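# Stand the contactor back up on its back plate

## Task

Rotate the contactor until it rests on its back plate, and finish with neither hand touching that plate or any of its screws; anything already correct at the start must still be correct at the end.

## Robot and tools

Robot: two arms, left_arm and right_arm. left_arm carries a left five-finger hand and sits on the +y side; right_arm carries a right hand on the -y side. Bases in the scene frame: left_arm at (-0.015, +0.321, +0.046) m, right_arm at (+0.028, -0.329, +0.006) m, both turned almost not at all about z. Behind them stand a floor post and a camera stand between the bases; do not strike these.

Scene frame: origin at table-top height, midway between the nominal bases; +x points out over the table, +z up, +y toward left_arm. Camera left/right sides do not match arm names. Reported end_effector_position (m) and end_effector_quat_wxyz are in this frame and may be off by a few centimetres.

Hand point: a point fixed to the palm, 0.05 m in front of it and 0.15 m out from the wrist face. Its +z runs along the straightened fingers (tips reach 0.06-0.07 m past it), +y leaves the palm, +x runs across the palm away from the thumb on the right hand and toward the thumb on the left hand. A bracket on the little-finger side of the wrist can collide with things.

A row is 28 numbers, each in [-1, 1], always for both arms: left dx, dy, dz, rx, ry, rz; left little, ring, middle, index, thumb_bend, thumb_turn; left force_limit, speed; then the same 14 for the right arm. Pose numbers are offsets, not poses: they are measured from that arm's Hand target at the start of the action (or, in move, from the Hand target when the move begins), along that Hand target's own axes. 1.0 equals 0.6 m of travel or 180 degrees; rx, ry, rz form a single rotation vector. Six zeros ask nothing new of an arm. The controller limits commanded orientation to 40 degrees from the measured one each step. Hands often settle 1-3 cm (sometimes 5 cm) short, usually low; re-send the shortfall as an offset if needed.

Hand numbers are absolute targets: +1 open/straight, -1 closed/curled; thumb_turn +1 beside the palm, -1 across in front of the palm facing the fingers. force_limit scales linearly from about 0 N at -1 to 10 N at +1 (15 N for the two thumb motors). speed rises from nearly zero at -1 to full at +0.48 and stays full above; use -0.94 or lower for a soft grip. A motor moves only when its target changes by at least 0.002. There is no 'no change' value: to keep a hand as it is, resend the eight numbers of the last row actually run for it; if none has run yet, send its hand_measured six values plus hand_force_limit and hand_speed. To tighten, raise force_limit and send a target more closed than hand_measured; to release, send one more open. The thumb-and-fingers grip suits objects roughly 0.035-0.065 m thick.

Tools:
- execute_actions(actions, cameras): actions is a list of actions; each action is a list of 1 to 15 rows, one per 1/30 s step, and a short action repeats its last row up to step 15. Every row in an action counts from the same start pose. Images come back only for an empty actions list or when cameras names them.
- move(target, speed, blend, blocking, cameras): target is one row or a list of up to 15 rows, all offsets from the same starting Hand targets. speed in m/s, 0.002 to 4.3 (default 0.25); turning rate limit is twice that in rad/s; one value or one per target. blend in m rounds corners of a list; 0 stops at each. Total path time is capped at 10 s. Paths ignore obstacles and the other arm. blocking=false returns after about 0.5 s while motion continues. Result adds a move: line such as done, off_target, moving, held or fault, plus limits=paced (pose clipped) or limits=held (steps withheld).
- wait(seconds): 0 to 3600; lets a running move continue.
- stop(): brakes a running move.
- zoom_image(camera, region): region [x0, y0, x1, y1] in pixels of that camera's latest image, at most 504 by 504.
- show_instructions(): shows the reference pages.
- finished_scene(scene): ends the scene permanently; scene may be 1 or omitted.
Cameras: cam_head_left, cam_head_right, cam_high, cam_left_wrist, cam_right_wrist (all 672x504; wrist ones are fisheye). ["all"] requests every one.

Result lines: Hand target is the last commanded pose after clipping, the base for later offsets. hand_measured, hand_stopped_by (moving, target, force, stalled, fault) and hand_load_n (fingertip newtons, positive pushing open) follow the six-motor order. A grip lost shows as load near 0. Joint torques, joint velocities and motor temperatures also appear; MOTOR HOT warns near 85 °C, and 100 °C drops the arm for 30-60 s (OVER-TEMPERATURE FAULT).

Avoid: dropping or releasing a moving part, letting anything leave the table, fast or hard contact, pushing the two arms or hands into each other, closing one hand on the other's fingers, overloading fingers, and holding stretched or pushing poses long enough to overheat. Loose objects may get nudged by outside pushes. To end a press, command the target back past the hand point.

Each tool is called after "Request:" as name(argument=value, ...), one argument or row to a line, values as JSON.

Reference images:

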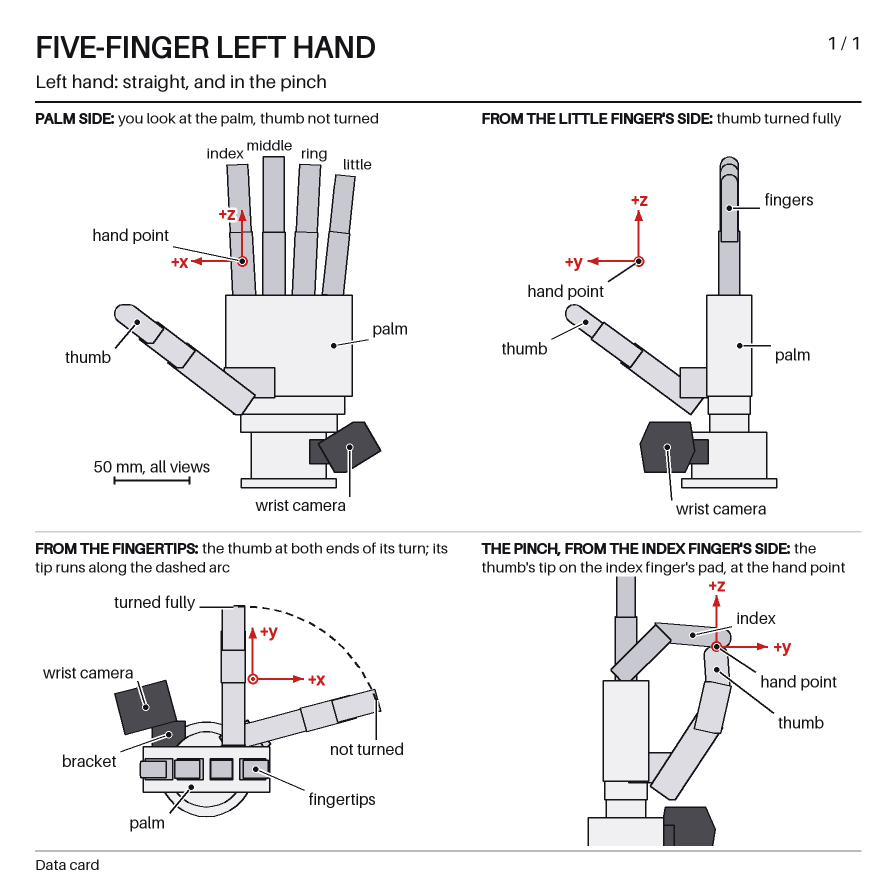

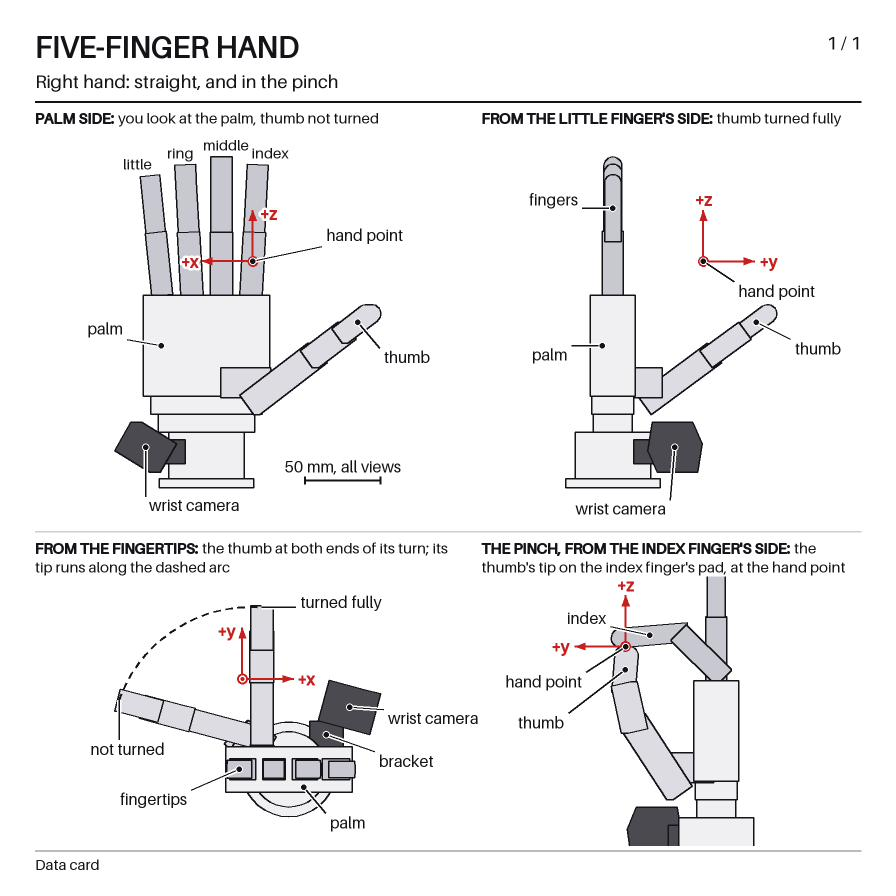

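## Session

Request:
execute_actions(
  actions=[],
)

Scene clock: 0.00 s.
left_arm: end_effector_position=(+0.6428, +0.0461, +0.3183) hand_measured=(+1.000, +1.000, +1.000, +1.000, +1.000, +1.000) hand_load_n=(+0.0, +0.0, +0.0, +0.0, +0.0, +0.0) hand_stopped_by=(target, target, target, target, target, target) hand_force_limit=0.00 hand_speed=-0.80 end_effector_quat_wxyz=(+0.254, +0.276, +0.921, -0.104) | right_arm: end_effector_position=(+0.6812, -0.3597, +0.3630) hand_measured=(+1.000, +1.000, +1.000, +1.000, +1.000, +1.000) hand_load_n=(+0.0, +0.0, +0.0, +0.0, +0.0, +0.0) hand_stopped_by=(target, target, target, target, target, target) hand_force_limit=0.00 hand_speed=-0.80 end_effector_quat_wxyz=(+0.127, +0.845, -0.114, +0.507)
Joint positions: left_arm=[-0.446 1.913 2.059 -1.172 0.12 1.67] | right_arm=[0.172 1.565 1.551 -0.523 0.482 -1.413]
Joint velocities: within noise
Joint torques (N m): no reading
Motor temperatures (°C): left_arm=[34 31 30 31 31 35] | right_arm=[32 30 30 32 34 30]
Heat: left arm: hottest wrist roll 35 °C; right arm: hottest wrist yaw 34 °C.
Hand target: left_arm +0.6468, +0.0442, +0.3340; +0.269, +0.276, +0.916, -0.106 | right_arm +0.6847, -0.3591, +0.3856; +0.121, +0.834, -0.119, +0.525

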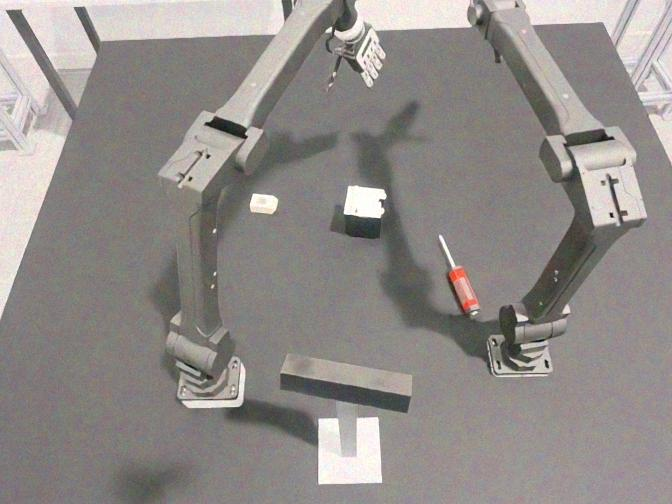

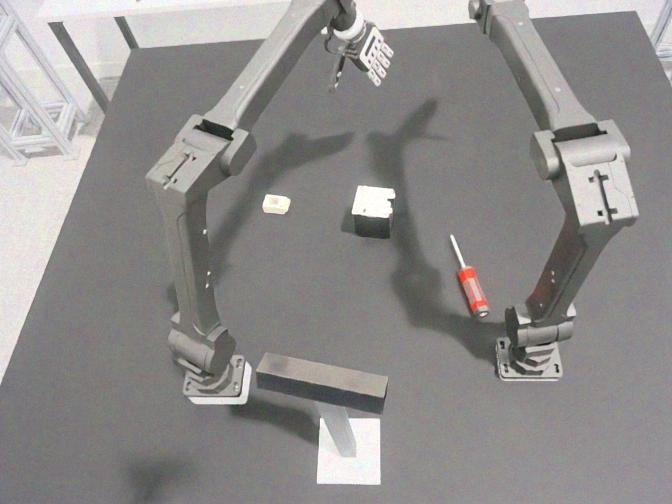

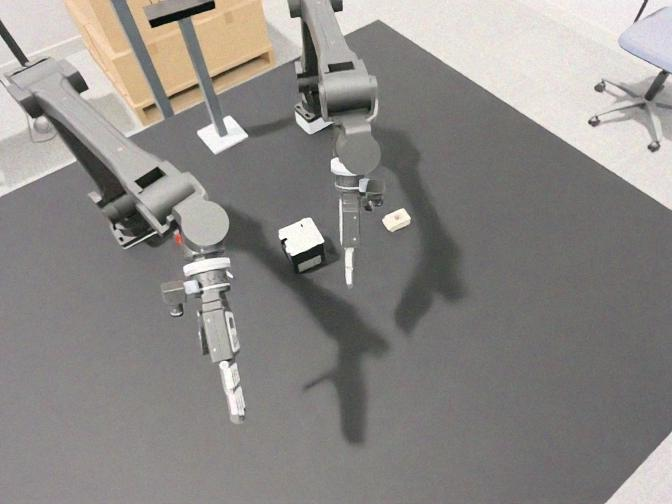

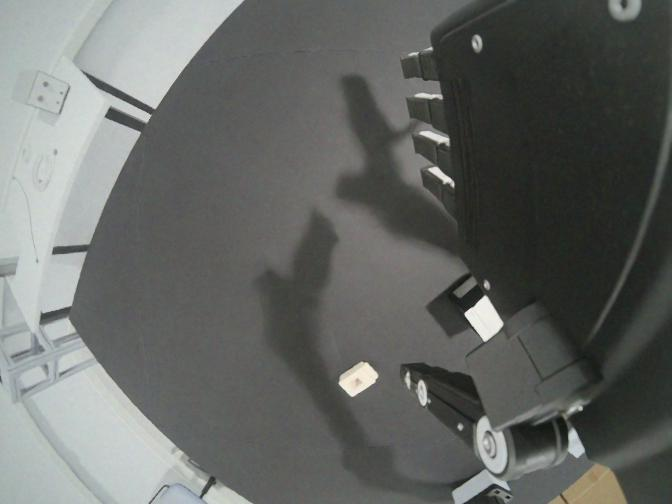

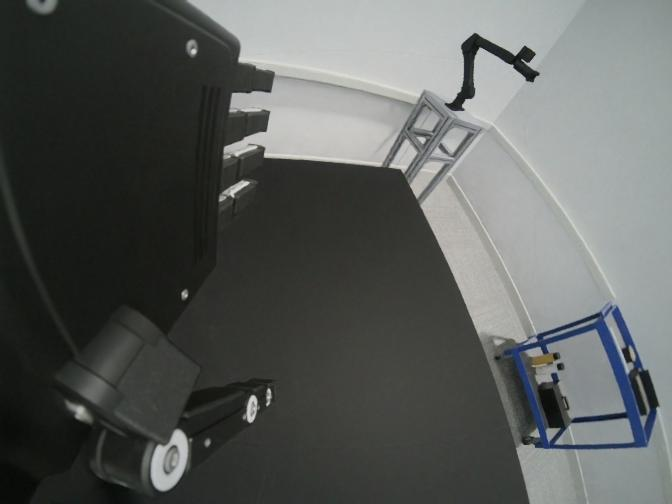

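Request:
zoom_image(
  camera="cam_head_right",
  region=[320, 160, 440, 260],
)

Request:
zoom_image(
  camera="cam_high",
  region=[250, 190, 430, 300],
)

Request:
zoom_image(
  camera="cam_left_wrist",
  region=[320, 250, 540, 420],
)

Request:
zoom_image(
  camera="cam_head_left",
  region=[320, 160, 420, 260],
)

Scaled by 4.200 from the camera's image (finer frame: 960x720).

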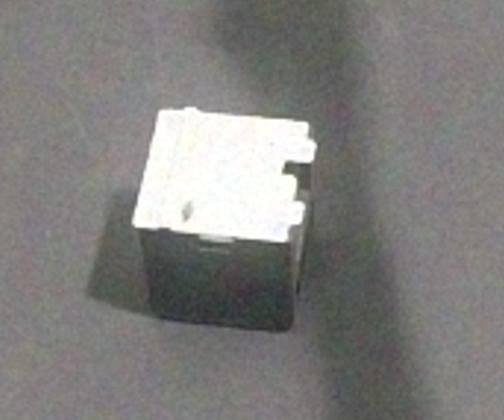

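Scaled by 2.800 from the camera's image (finer frame: 960x720).

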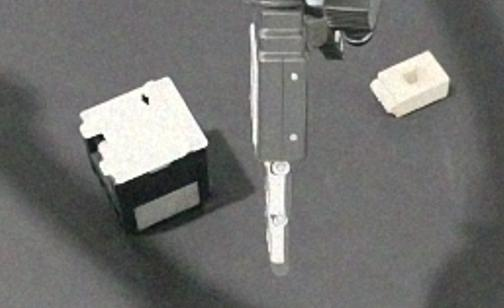

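Scaled by 2.291 from the camera's image (finer frame: 960x720).

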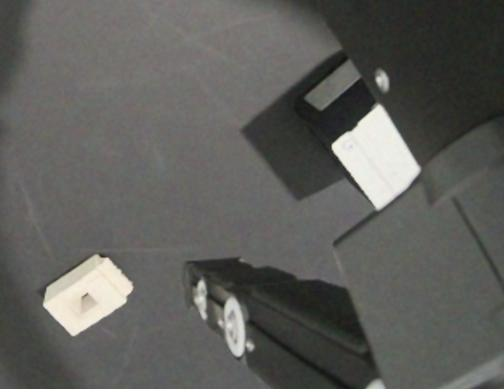

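Scaled by 5.040 from the camera's image (finer frame: 960x720).

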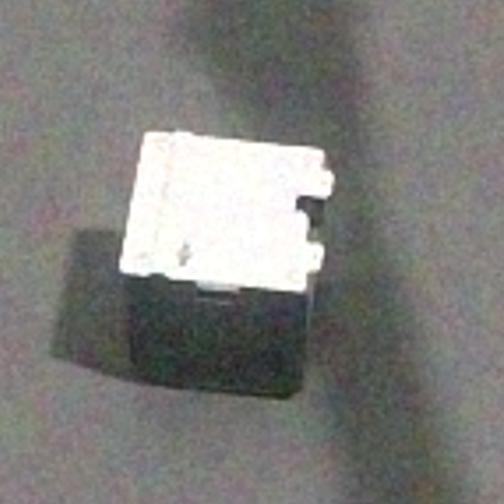

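Request:
move(
  target=[0.2743,-0.283,-0.0588,0.1861,0.0873,-0.2404,1,1,1,1,1,1,0,-0.8,0,0,0,0,0,0,1,1,1,1,1,1,0,-0.8],
  cameras=["all"],
)

Scene clock: 333.13 s.
left_arm: end_effector_position=(+0.4199, -0.0095, +0.2684) hand_measured=(+1.000, +1.000, +1.000, +1.000, +1.000, +1.000) hand_load_n=(+0.0, +0.0, +0.0, +0.0, +0.0, -0.5) hand_stopped_by=(target, target, target, target, target, target) hand_force_limit=0.00 hand_speed=-0.80 end_effector_quat_wxyz=(-0.012, +0.001, +0.915, -0.404) | right_arm: end_effector_position=(+0.6812, -0.3597, +0.3630) hand_measured=(+1.000, +1.000, +1.000, +1.000, +1.000, +1.000) hand_load_n=(+0.0, +0.0, +0.0, +0.0, +0.0, +0.0) hand_stopped_by=(target, target, target, target, target, target) hand_force_limit=0.00 hand_speed=-0.80 end_effector_quat_wxyz=(+0.127, +0.845, -0.114, +0.507)
Joint positions: left_arm=[-0.446 1.633 1.528 -1.046 0.741 0.958] | right_arm=[0.172 1.565 1.551 -0.523 0.482 -1.413]
Joint torques (N m): left_arm=[-0.62 -15.33 8.57 2.02 0.75 -0.17] | right_arm=[-0.03 -13.98 13.31 2.77 0.12 0.16]
Motor temperatures (°C): left_arm=[34 35 35 31 30 33] | right_arm=[31 34 47 30 33 29]
Heat: left arm: hottest shoulder 35 °C; right arm: hottest elbow 47 °C.
Hand target: left_arm +0.4202, -0.0100, +0.2804; +0.000, +0.000, +0.911, -0.412 | right_arm +0.6847, -0.3591, +0.3856; +0.121, +0.834, -0.119, +0.525
Off the commanded pose: left_arm 0.012 m, 2 deg | right_arm 0.023 m, 3 deg.
move: off_target (left_arm)

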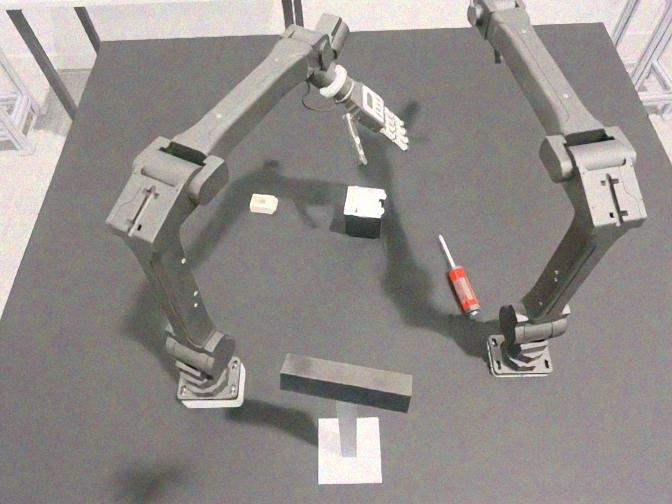

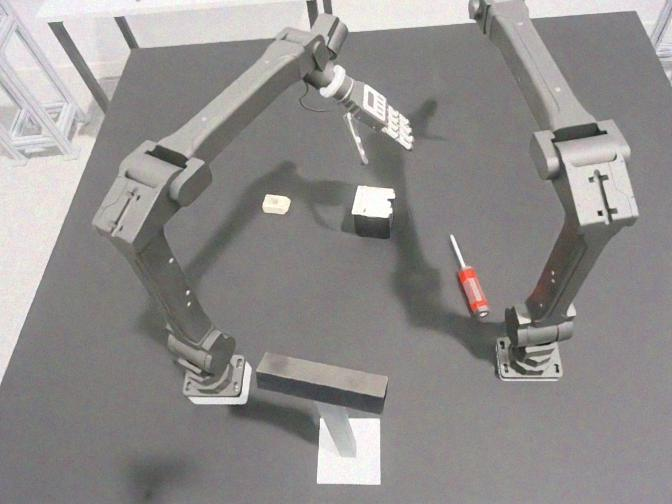

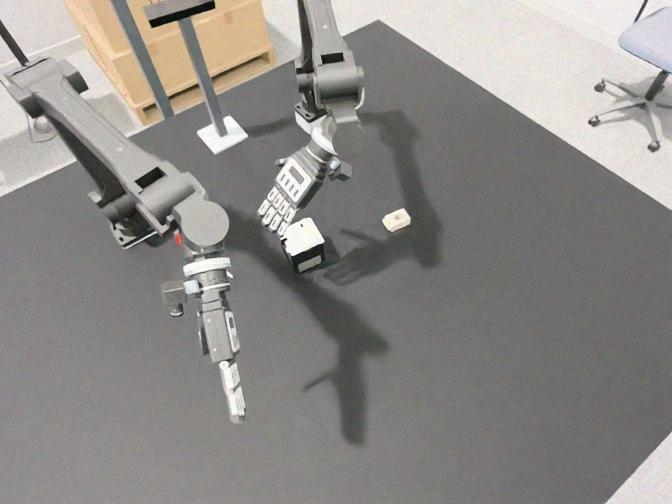

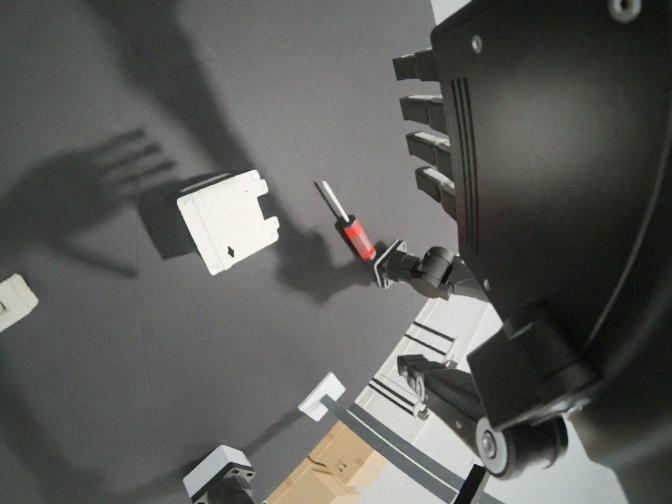

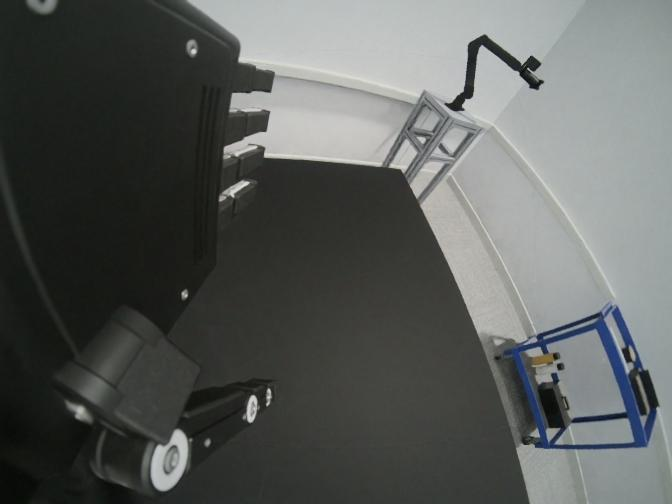

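Request:
zoom_image(
  camera="cam_left_wrist",
  region=[140, 140, 320, 300],
)

Request:
zoom_image(
  camera="cam_high",
  region=[240, 170, 360, 290],
)

Request:
zoom_image(
  camera="cam_head_left",
  region=[300, 60, 430, 250],
)

Scaled by 2.800 from the camera's image (finer frame: 960x720).

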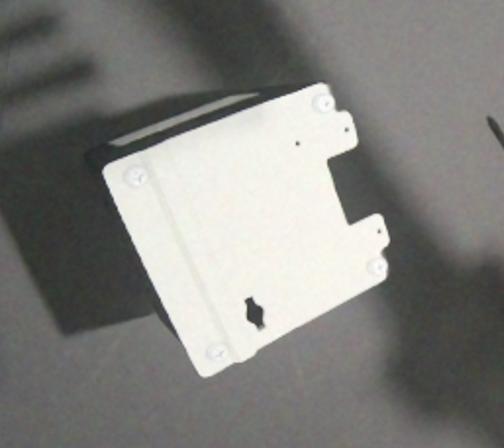

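Scaled by 4.200 from the camera's image (finer frame: 960x720).

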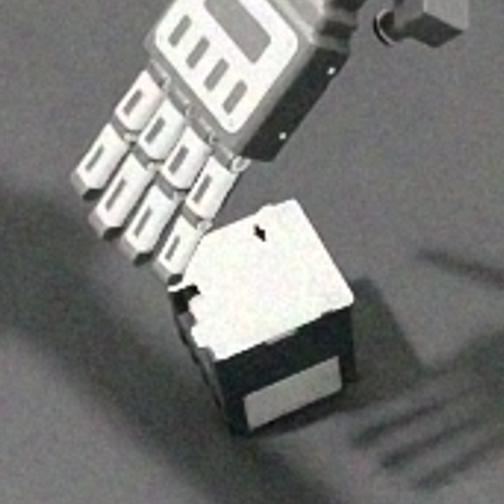

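Scaled by 2.653 from the camera's image (finer frame: 960x720).

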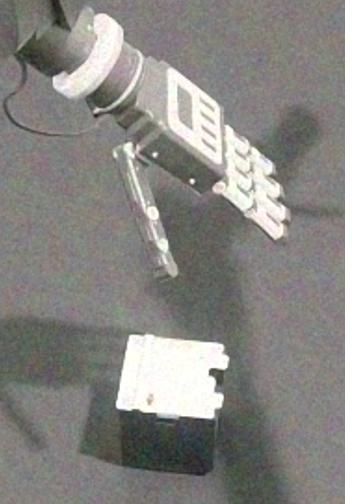

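Request:
move(
  target=[0,0.158,-0.305,0,0,0,1,1,1,1,1,1,0,-0.8,-0.527,-0.1025,-0.2988,0.3203,-0.3725,0.0760,1,1,1,1,1,1,0,-0.8],
  cameras=["all"],
)

Scene clock: 427.40 s.
left_arm: end_effector_position=(+0.4111, +0.1881, +0.3089) hand_measured=(+1.000, +1.000, +1.000, +1.000, +1.000, +1.000) hand_load_n=(+0.0, +0.0, +0.0, +0.0, +0.0, -0.5) hand_stopped_by=(target, target, target, target, target, target) hand_force_limit=0.00 hand_speed=-0.80 end_effector_quat_wxyz=(-0.025, -0.014, +0.912, -0.409) | right_arm: end_effector_position=(+0.4177, -0.2152, +0.1679) hand_measured=(+1.000, +1.000, +1.000, +1.000, +1.000, +1.000) hand_load_n=(+0.0, +0.0, +0.0, +0.0, +0.0, +0.0) hand_stopped_by=(target, target, target, target, target, target) hand_force_limit=0.00 hand_speed=-0.80 end_effector_quat_wxyz=(-0.409, +0.913, +0.003, -0.003)
Joint positions: left_arm=[-0.054 1.555 1.551 -1.551 0.844 1.474] | right_arm=[0.029 1.475 1.199 -1.279 -0.842 -1.548]
Joint torques (N m): left_arm=[-0.03 -12.34 12.34 0.13 0.92 0.12] | right_arm=[-1.2 -9.58 9.61 0.49 -0.82 0.13]
Heat: left arm: hottest elbow 35 °C; right arm: hottest elbow 46 °C.
Hand target: left_arm +0.4202, +0.1900, +0.3302; +0.000, +0.000, +0.911, -0.412 | right_arm +0.4198, -0.2203, +0.1700; -0.411, +0.912, +0.000, +0.000
Off the commanded pose: left_arm 0.023 m, 3 deg | right_arm 0.006 m, 1 deg.
move: off_target (left_arm)

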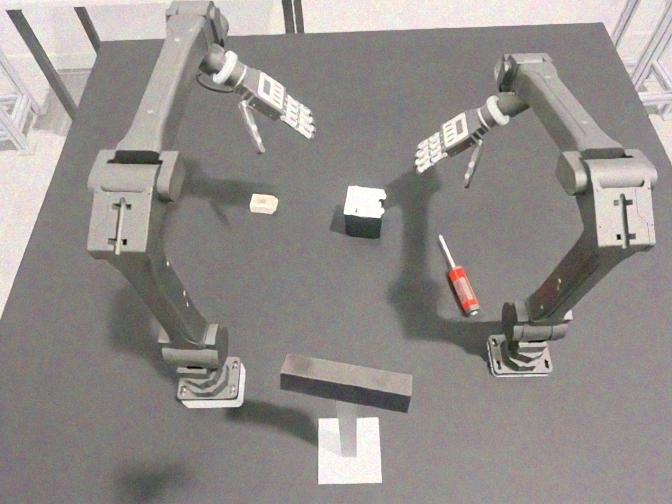

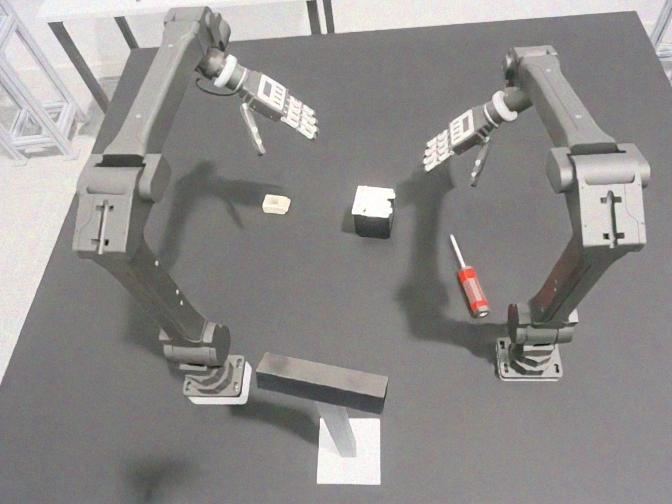

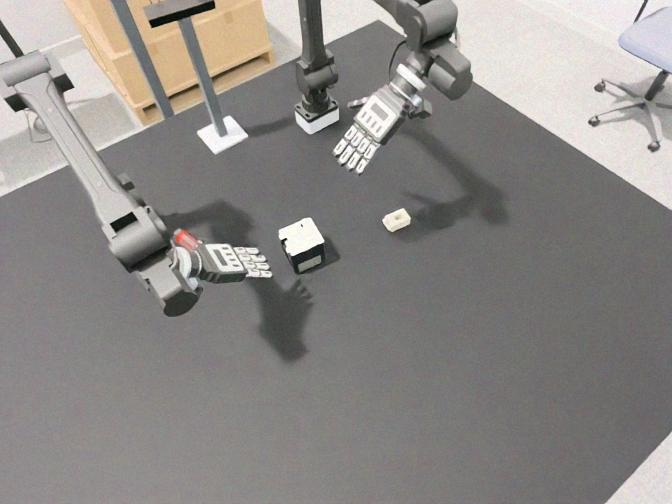

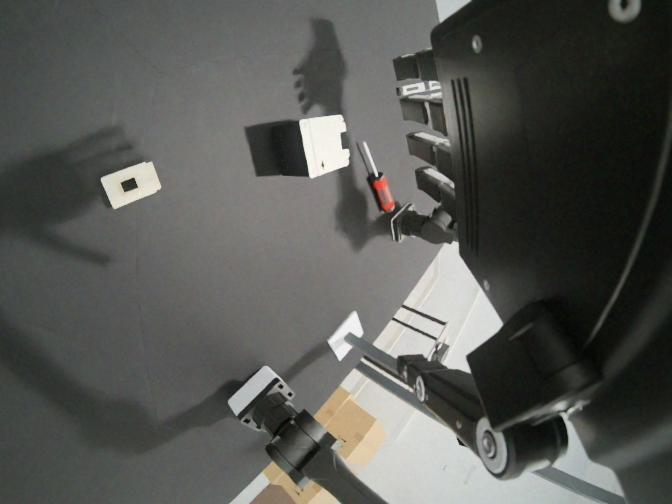

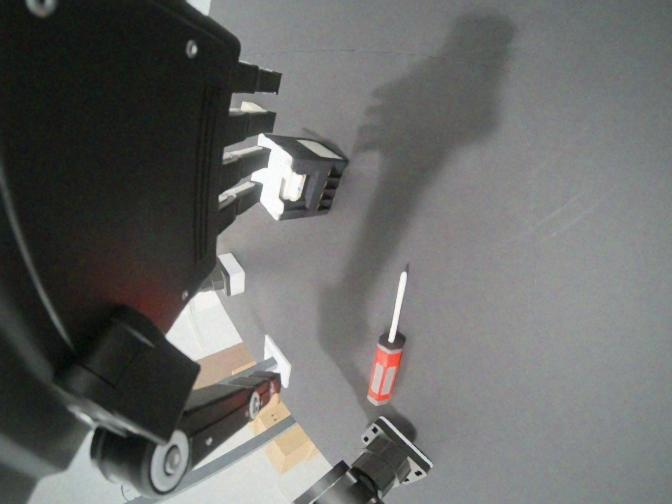

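Request:
zoom_image(
  camera="cam_right_wrist",
  region=[210, 110, 370, 240],
)

Request:
zoom_image(
  camera="cam_left_wrist",
  region=[230, 90, 370, 200],
)

Request:
zoom_image(
  camera="cam_high",
  region=[220, 200, 350, 290],
)

Scaled by 3.150 from the camera's image (finer frame: 960x720).

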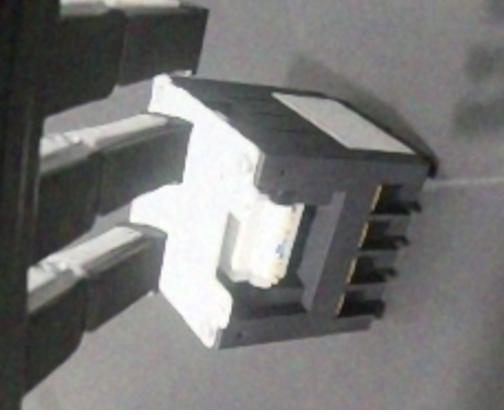

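Scaled by 3.600 from the camera's image (finer frame: 960x720).

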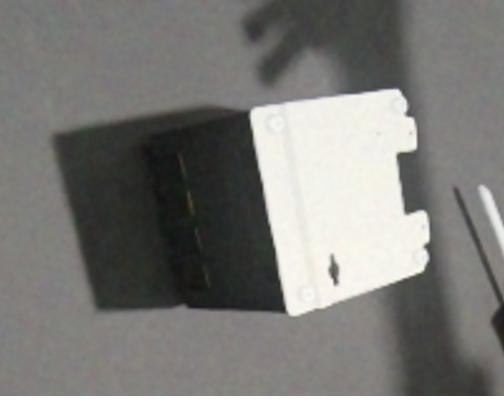

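Scaled by 3.877 from the camera's image (finer frame: 960x720).

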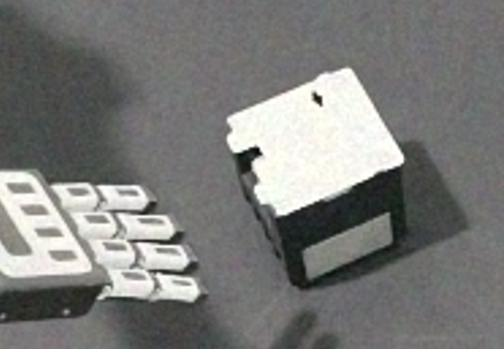

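Request:
move(
  target=[0.1,0.1295,0.1807,0,0,0,1,1,1,1,1,1,0,-0.8,-0.1,0.017,0.0815,0,0,0,1,1,1,1,1,1,0,-0.8],
  cameras=["cam_left_wrist","cam_right_wrist","cam_high"],
)

Scene clock: 522.13 s.
left_arm: end_effector_position=(+0.3600, +0.1627, +0.1950) hand_measured=(+1.000, +1.000, +1.000, +1.000, +1.000, +1.000) hand_load_n=(+0.0, +0.0, +0.0, -0.5, +0.0, -0.5) hand_stopped_by=(target, target, target, target, target, target) hand_force_limit=0.00 hand_speed=-0.80 end_effector_quat_wxyz=(-0.008, -0.001, +0.912, -0.411) | right_arm: end_effector_position=(+0.3579, -0.1948, +0.1252) hand_measured=(+1.000, +1.000, +1.000, +1.000, +1.000, +1.000) hand_load_n=(+0.0, +0.0, +0.0, +0.0, +0.0, +0.0) hand_stopped_by=(target, target, target, target, target, target) hand_force_limit=0.00 hand_speed=-0.80 end_effector_quat_wxyz=(-0.410, +0.912, -0.007, -0.009)
Joint positions: left_arm=[-0.123 1.443 1.125 -1.131 0.841 1.387] | right_arm=[0.085 1.358 0.956 -1.095 -0.844 -1.442]
Joint torques (N m): left_arm=[-1.44 -10.87 7.73 1.42 0.72 -0.16] | right_arm=[0.97 -8.88 8.91 1.59 -0.62 0.29]
Motor temperatures (°C): left_arm=[33 35 39 30 30 33] | right_arm=[31 32 40 29 34 29]
Heat: left arm: hottest elbow 39 °C; right arm: hottest elbow 40 °C.
Hand target: left_arm +0.3602, +0.1600, +0.2001; +0.000, +0.000, +0.911, -0.412 | right_arm +0.3598, -0.1904, +0.1301; -0.411, +0.912, +0.000, +0.000
Off the commanded pose: left_arm 0.006 m, 1 deg | right_arm 0.007 m, 1 deg.
move: done
Images, in order (width x height): cam_high 672x504, cam_left_wrist 672x504, cam_right_wrist 672x504.

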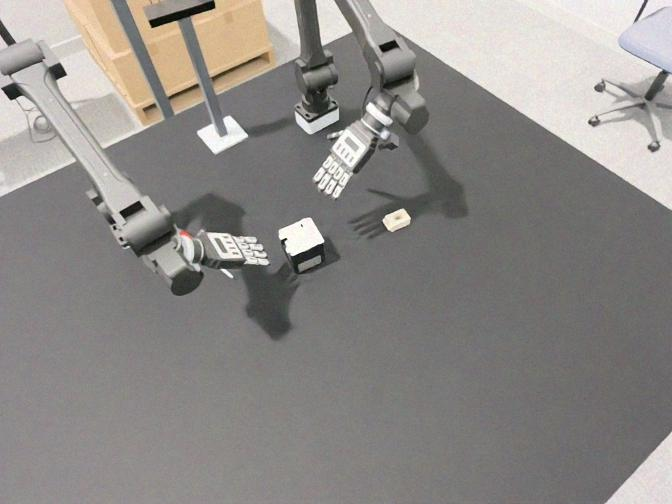

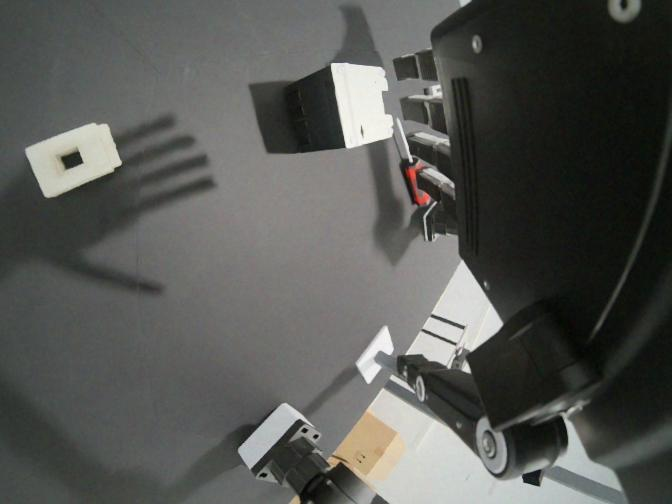

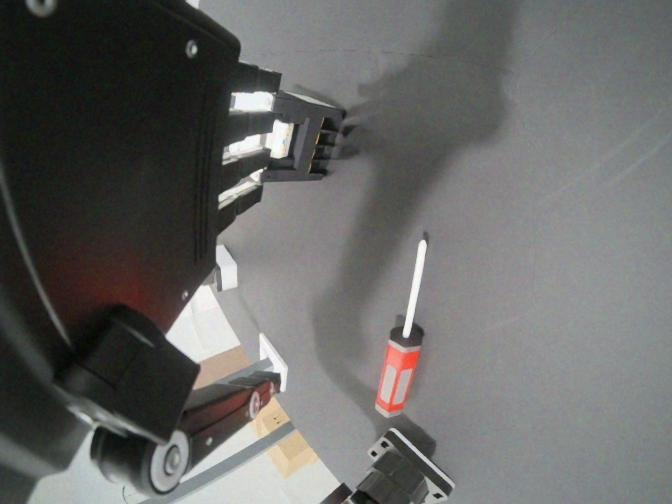

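Request:
zoom_image(
  camera="cam_right_wrist",
  region=[220, 60, 370, 200],
)

Request:
zoom_image(
  camera="cam_left_wrist",
  region=[270, 40, 420, 170],
)

Scaled by 3.360 from the camera's image (finer frame: 960x720).

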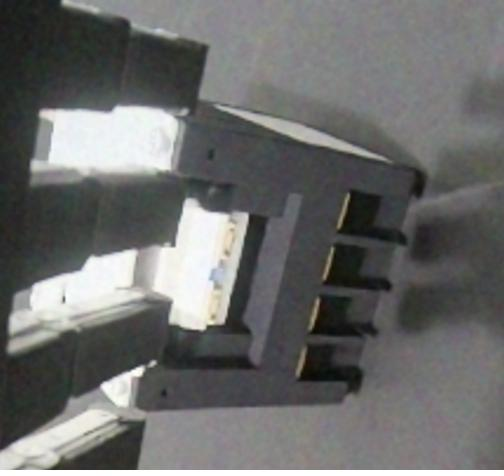

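Scaled by 3.360 from the camera's image (finer frame: 960x720).

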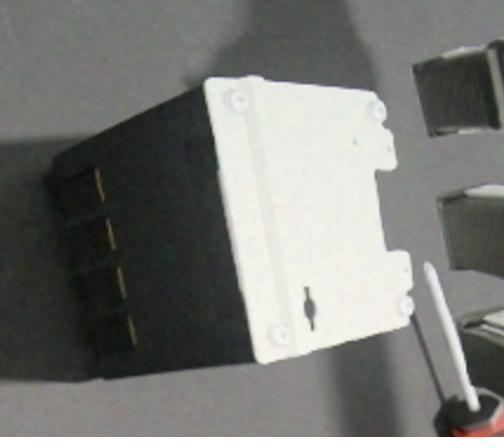

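Request:
move(
  target=[-0.1333,-0.1983,0.225,0.0574,-0.2812,-0.3407,1,1,1,1,1,-1,0,0,0.0667,0.0658,-0.4528,0,0,0,1,1,1,1,1,1,0,-0.8],
  cameras=["all"],
)

Scene clock: 901.77 s.
left_arm: end_effector_position=(+0.4272, -0.0063, +0.1836) hand_measured=(+1.000, +1.000, +1.000, +1.000, +1.000, -1.000) hand_load_n=(+0.0, +0.0, +0.0, +0.0, +0.0, +0.0) hand_stopped_by=(target, target, target, target, target, target) hand_force_limit=0.00 hand_speed=0.00 end_effector_quat_wxyz=(-0.168, +0.616, -0.671, +0.377) | right_arm: end_effector_position=(+0.3926, -0.4105, +0.2584) hand_measured=(+1.000, +1.000, +1.000, +1.000, +1.000, +1.000) hand_load_n=(+0.0, +0.0, +0.0, -0.5, +0.0, +0.0) hand_stopped_by=(target, target, target, target, target, target) hand_force_limit=0.00 hand_speed=-0.80 end_effector_quat_wxyz=(-0.352, +0.930, -0.059, +0.083)
Joint positions: left_arm=[-0.583 1.409 0.963 -0.281 -0.134 -0.441] | right_arm=[-0.428 1.399 1.391 -1.689 -0.732 -1.927]
Joint torques (N m): left_arm=[-1.26 -8.59 12.81 1.87 -0.14 -0.16] | right_arm=[-0.97 -9.64 13.45 0.21 -0.47 0.11]
Heat: left arm: hottest elbow 35 °C; right arm: hottest elbow 40 °C.
Hand target: left_arm +0.4402, -0.0199, +0.2002; -0.168, +0.616, -0.663, +0.391 | right_arm +0.4000, -0.4201, +0.2804; -0.411, +0.912, +0.000, +0.000
Off the commanded pose: left_arm 0.025 m, 2 deg | right_arm 0.025 m, 14 deg.
joint sent to its limit (right arm) — joint 4 (wrist pitch), lower limit. The joint targets are off in orientation, not in position.
move: off_target (left_arm, right_arm)

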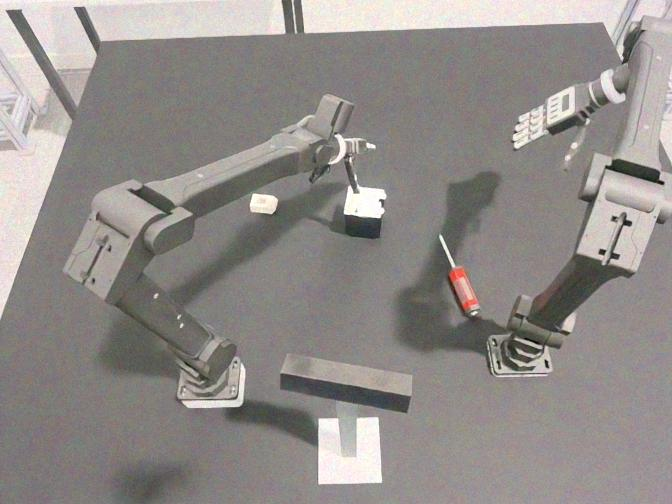

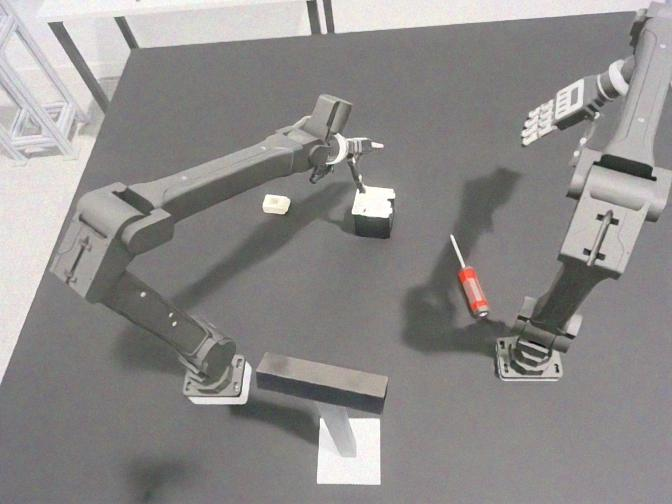

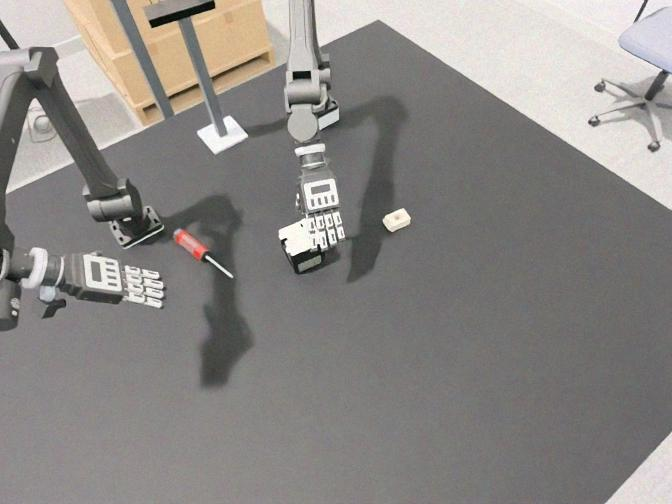

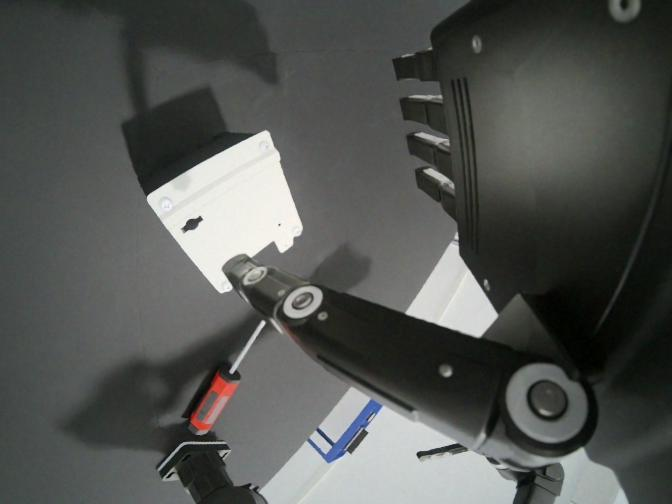

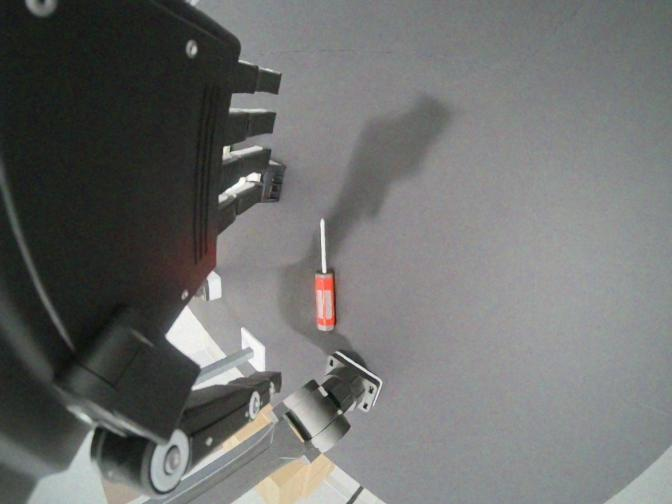

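Request:
zoom_image(
  camera="cam_head_left",
  region=[290, 100, 430, 250],
)

Request:
zoom_image(
  camera="cam_high",
  region=[260, 160, 380, 290],
)

Request:
zoom_image(
  camera="cam_left_wrist",
  region=[110, 110, 360, 330],
)

Scaled by 3.360 from the camera's image (finer frame: 960x720).

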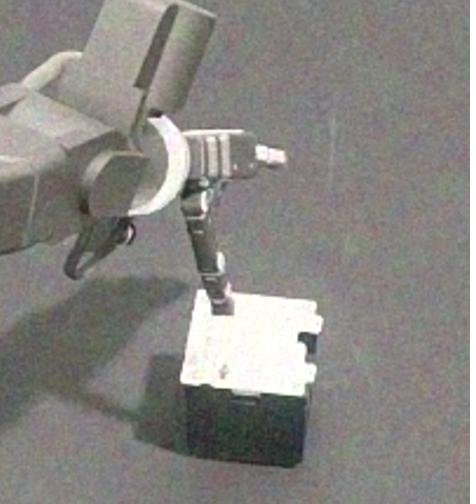

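Scaled by 3.877 from the camera's image (finer frame: 960x720).

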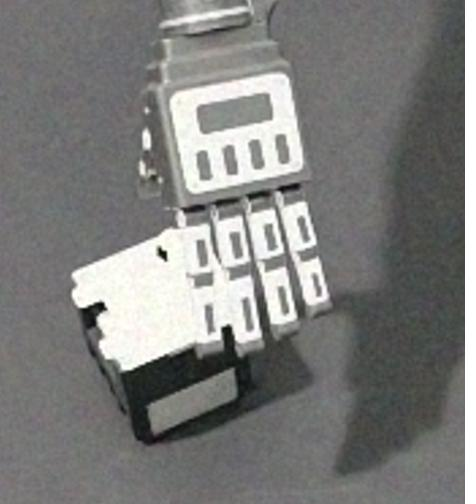

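Scaled by 2.016 from the camera's image (finer frame: 960x720).

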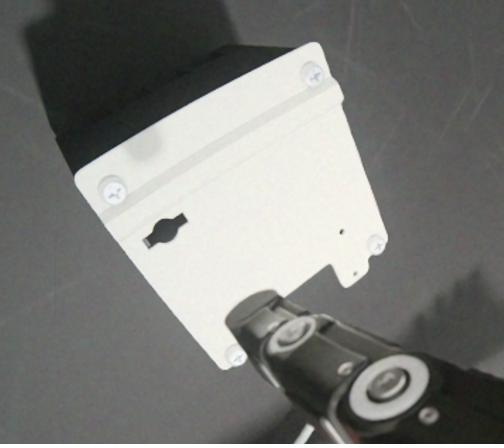

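Request:
move(
  target=[0.014,0.08,0.0678,0,0,0,1,1,1,1,1,-1,0,0,0,0,0,0,0,0,1,1,1,1,1,1,0,-0.8],
  speed=0.1,
  cameras=["cam_head_left","cam_head_right","cam_high","cam_left_wrist"],
)

Scene clock: 968.53 s.
left_arm: end_effector_position=(+0.4334, -0.0375, +0.1441) hand_measured=(+1.000, +1.000, +1.000, +1.000, +1.000, -1.000) hand_load_n=(+0.0, +0.0, +0.0, +0.0, +0.0, +0.0) hand_stopped_by=(target, target, target, target, target, target) hand_force_limit=0.00 hand_speed=0.00 end_effector_quat_wxyz=(-0.171, +0.614, -0.668, +0.385) | right_arm: end_effector_position=(+0.3926, -0.4105, +0.2584) hand_measured=(+1.000, +1.000, +1.000, +1.000, +1.000, +1.000) hand_load_n=(+0.0, +0.0, +0.0, -0.5, +0.0, +0.0) hand_stopped_by=(target, target, target, target, target, target) hand_force_limit=0.00 hand_speed=-0.80 end_effector_quat_wxyz=(-0.352, +0.930, -0.059, +0.083)
Joint positions: left_arm=[-0.633 1.517 0.953 -0.15 -0.173 -0.475] | right_arm=[-0.428 1.399 1.391 -1.689 -0.732 -1.927]
Joint torques (N m): left_arm=[-1.32 -9.99 8.1 2.93 -0.14 -0.17] | right_arm=[-0.97 -9.7 13.45 0.21 -0.47 0.11]
Heat: left arm: hottest elbow 38 °C; right arm: hottest elbow 42 °C.
Hand target: left_arm +0.4344, -0.0436, +0.1416; -0.168, +0.616, -0.663, +0.391 | right_arm +0.4000, -0.4201, +0.2804; -0.411, +0.912, +0.000, +0.000
Off the commanded pose: left_arm 0.007 m, 1 deg | right_arm 0.025 m, 14 deg.
joint sent to its limit (right arm) — joint 4 (wrist pitch), lower limit. The joint targets are off in orientation, not in position.
move: done

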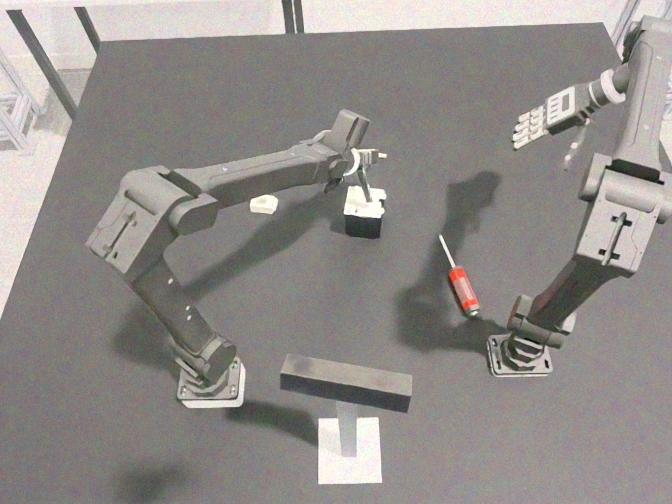

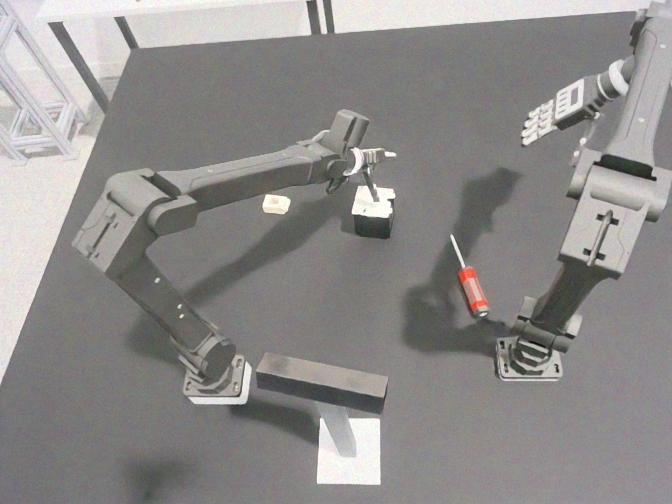

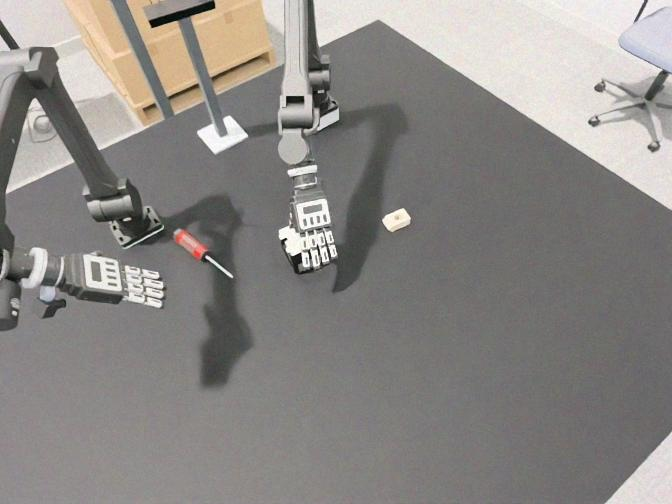

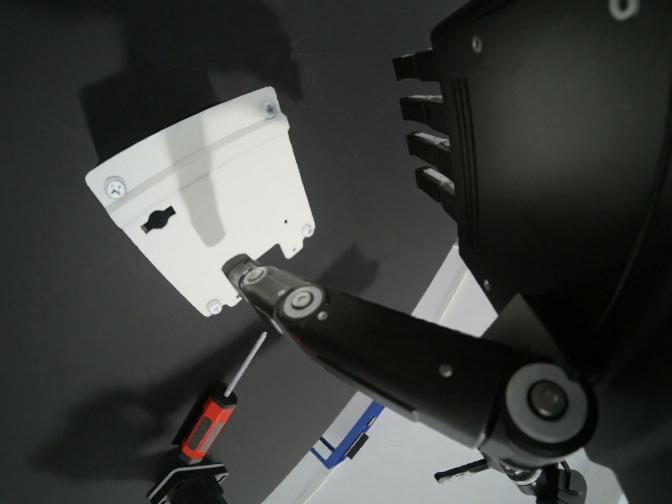

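Request:
zoom_image(
  camera="cam_head_left",
  region=[310, 130, 410, 250],
)

Request:
zoom_image(
  camera="cam_high",
  region=[260, 180, 360, 290],
)

Request:
zoom_image(
  camera="cam_left_wrist",
  region=[70, 70, 350, 340],
)

Scaled by 4.200 from the camera's image (finer frame: 960x720).

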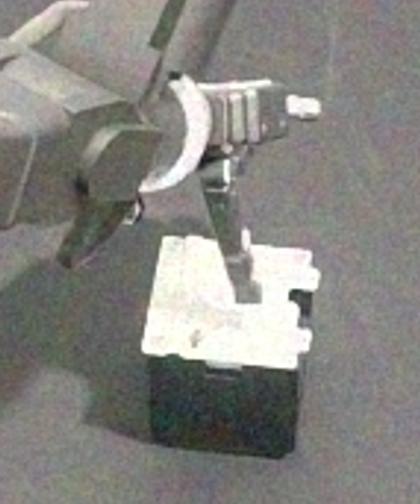

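Scaled by 4.582 from the camera's image (finer frame: 960x720).

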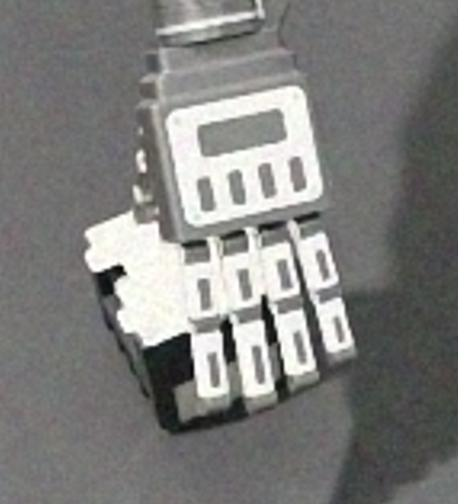

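Scaled by 1.800 from the camera's image (finer frame: 960x720).

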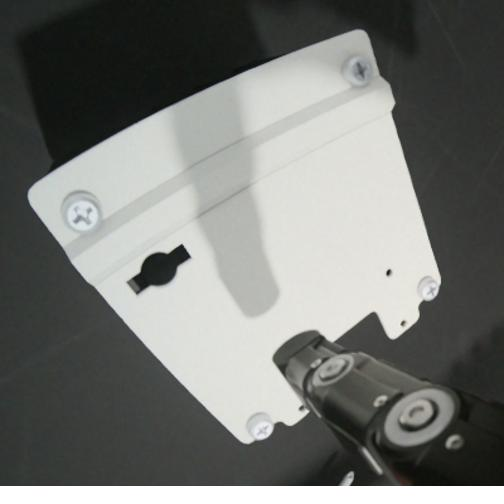

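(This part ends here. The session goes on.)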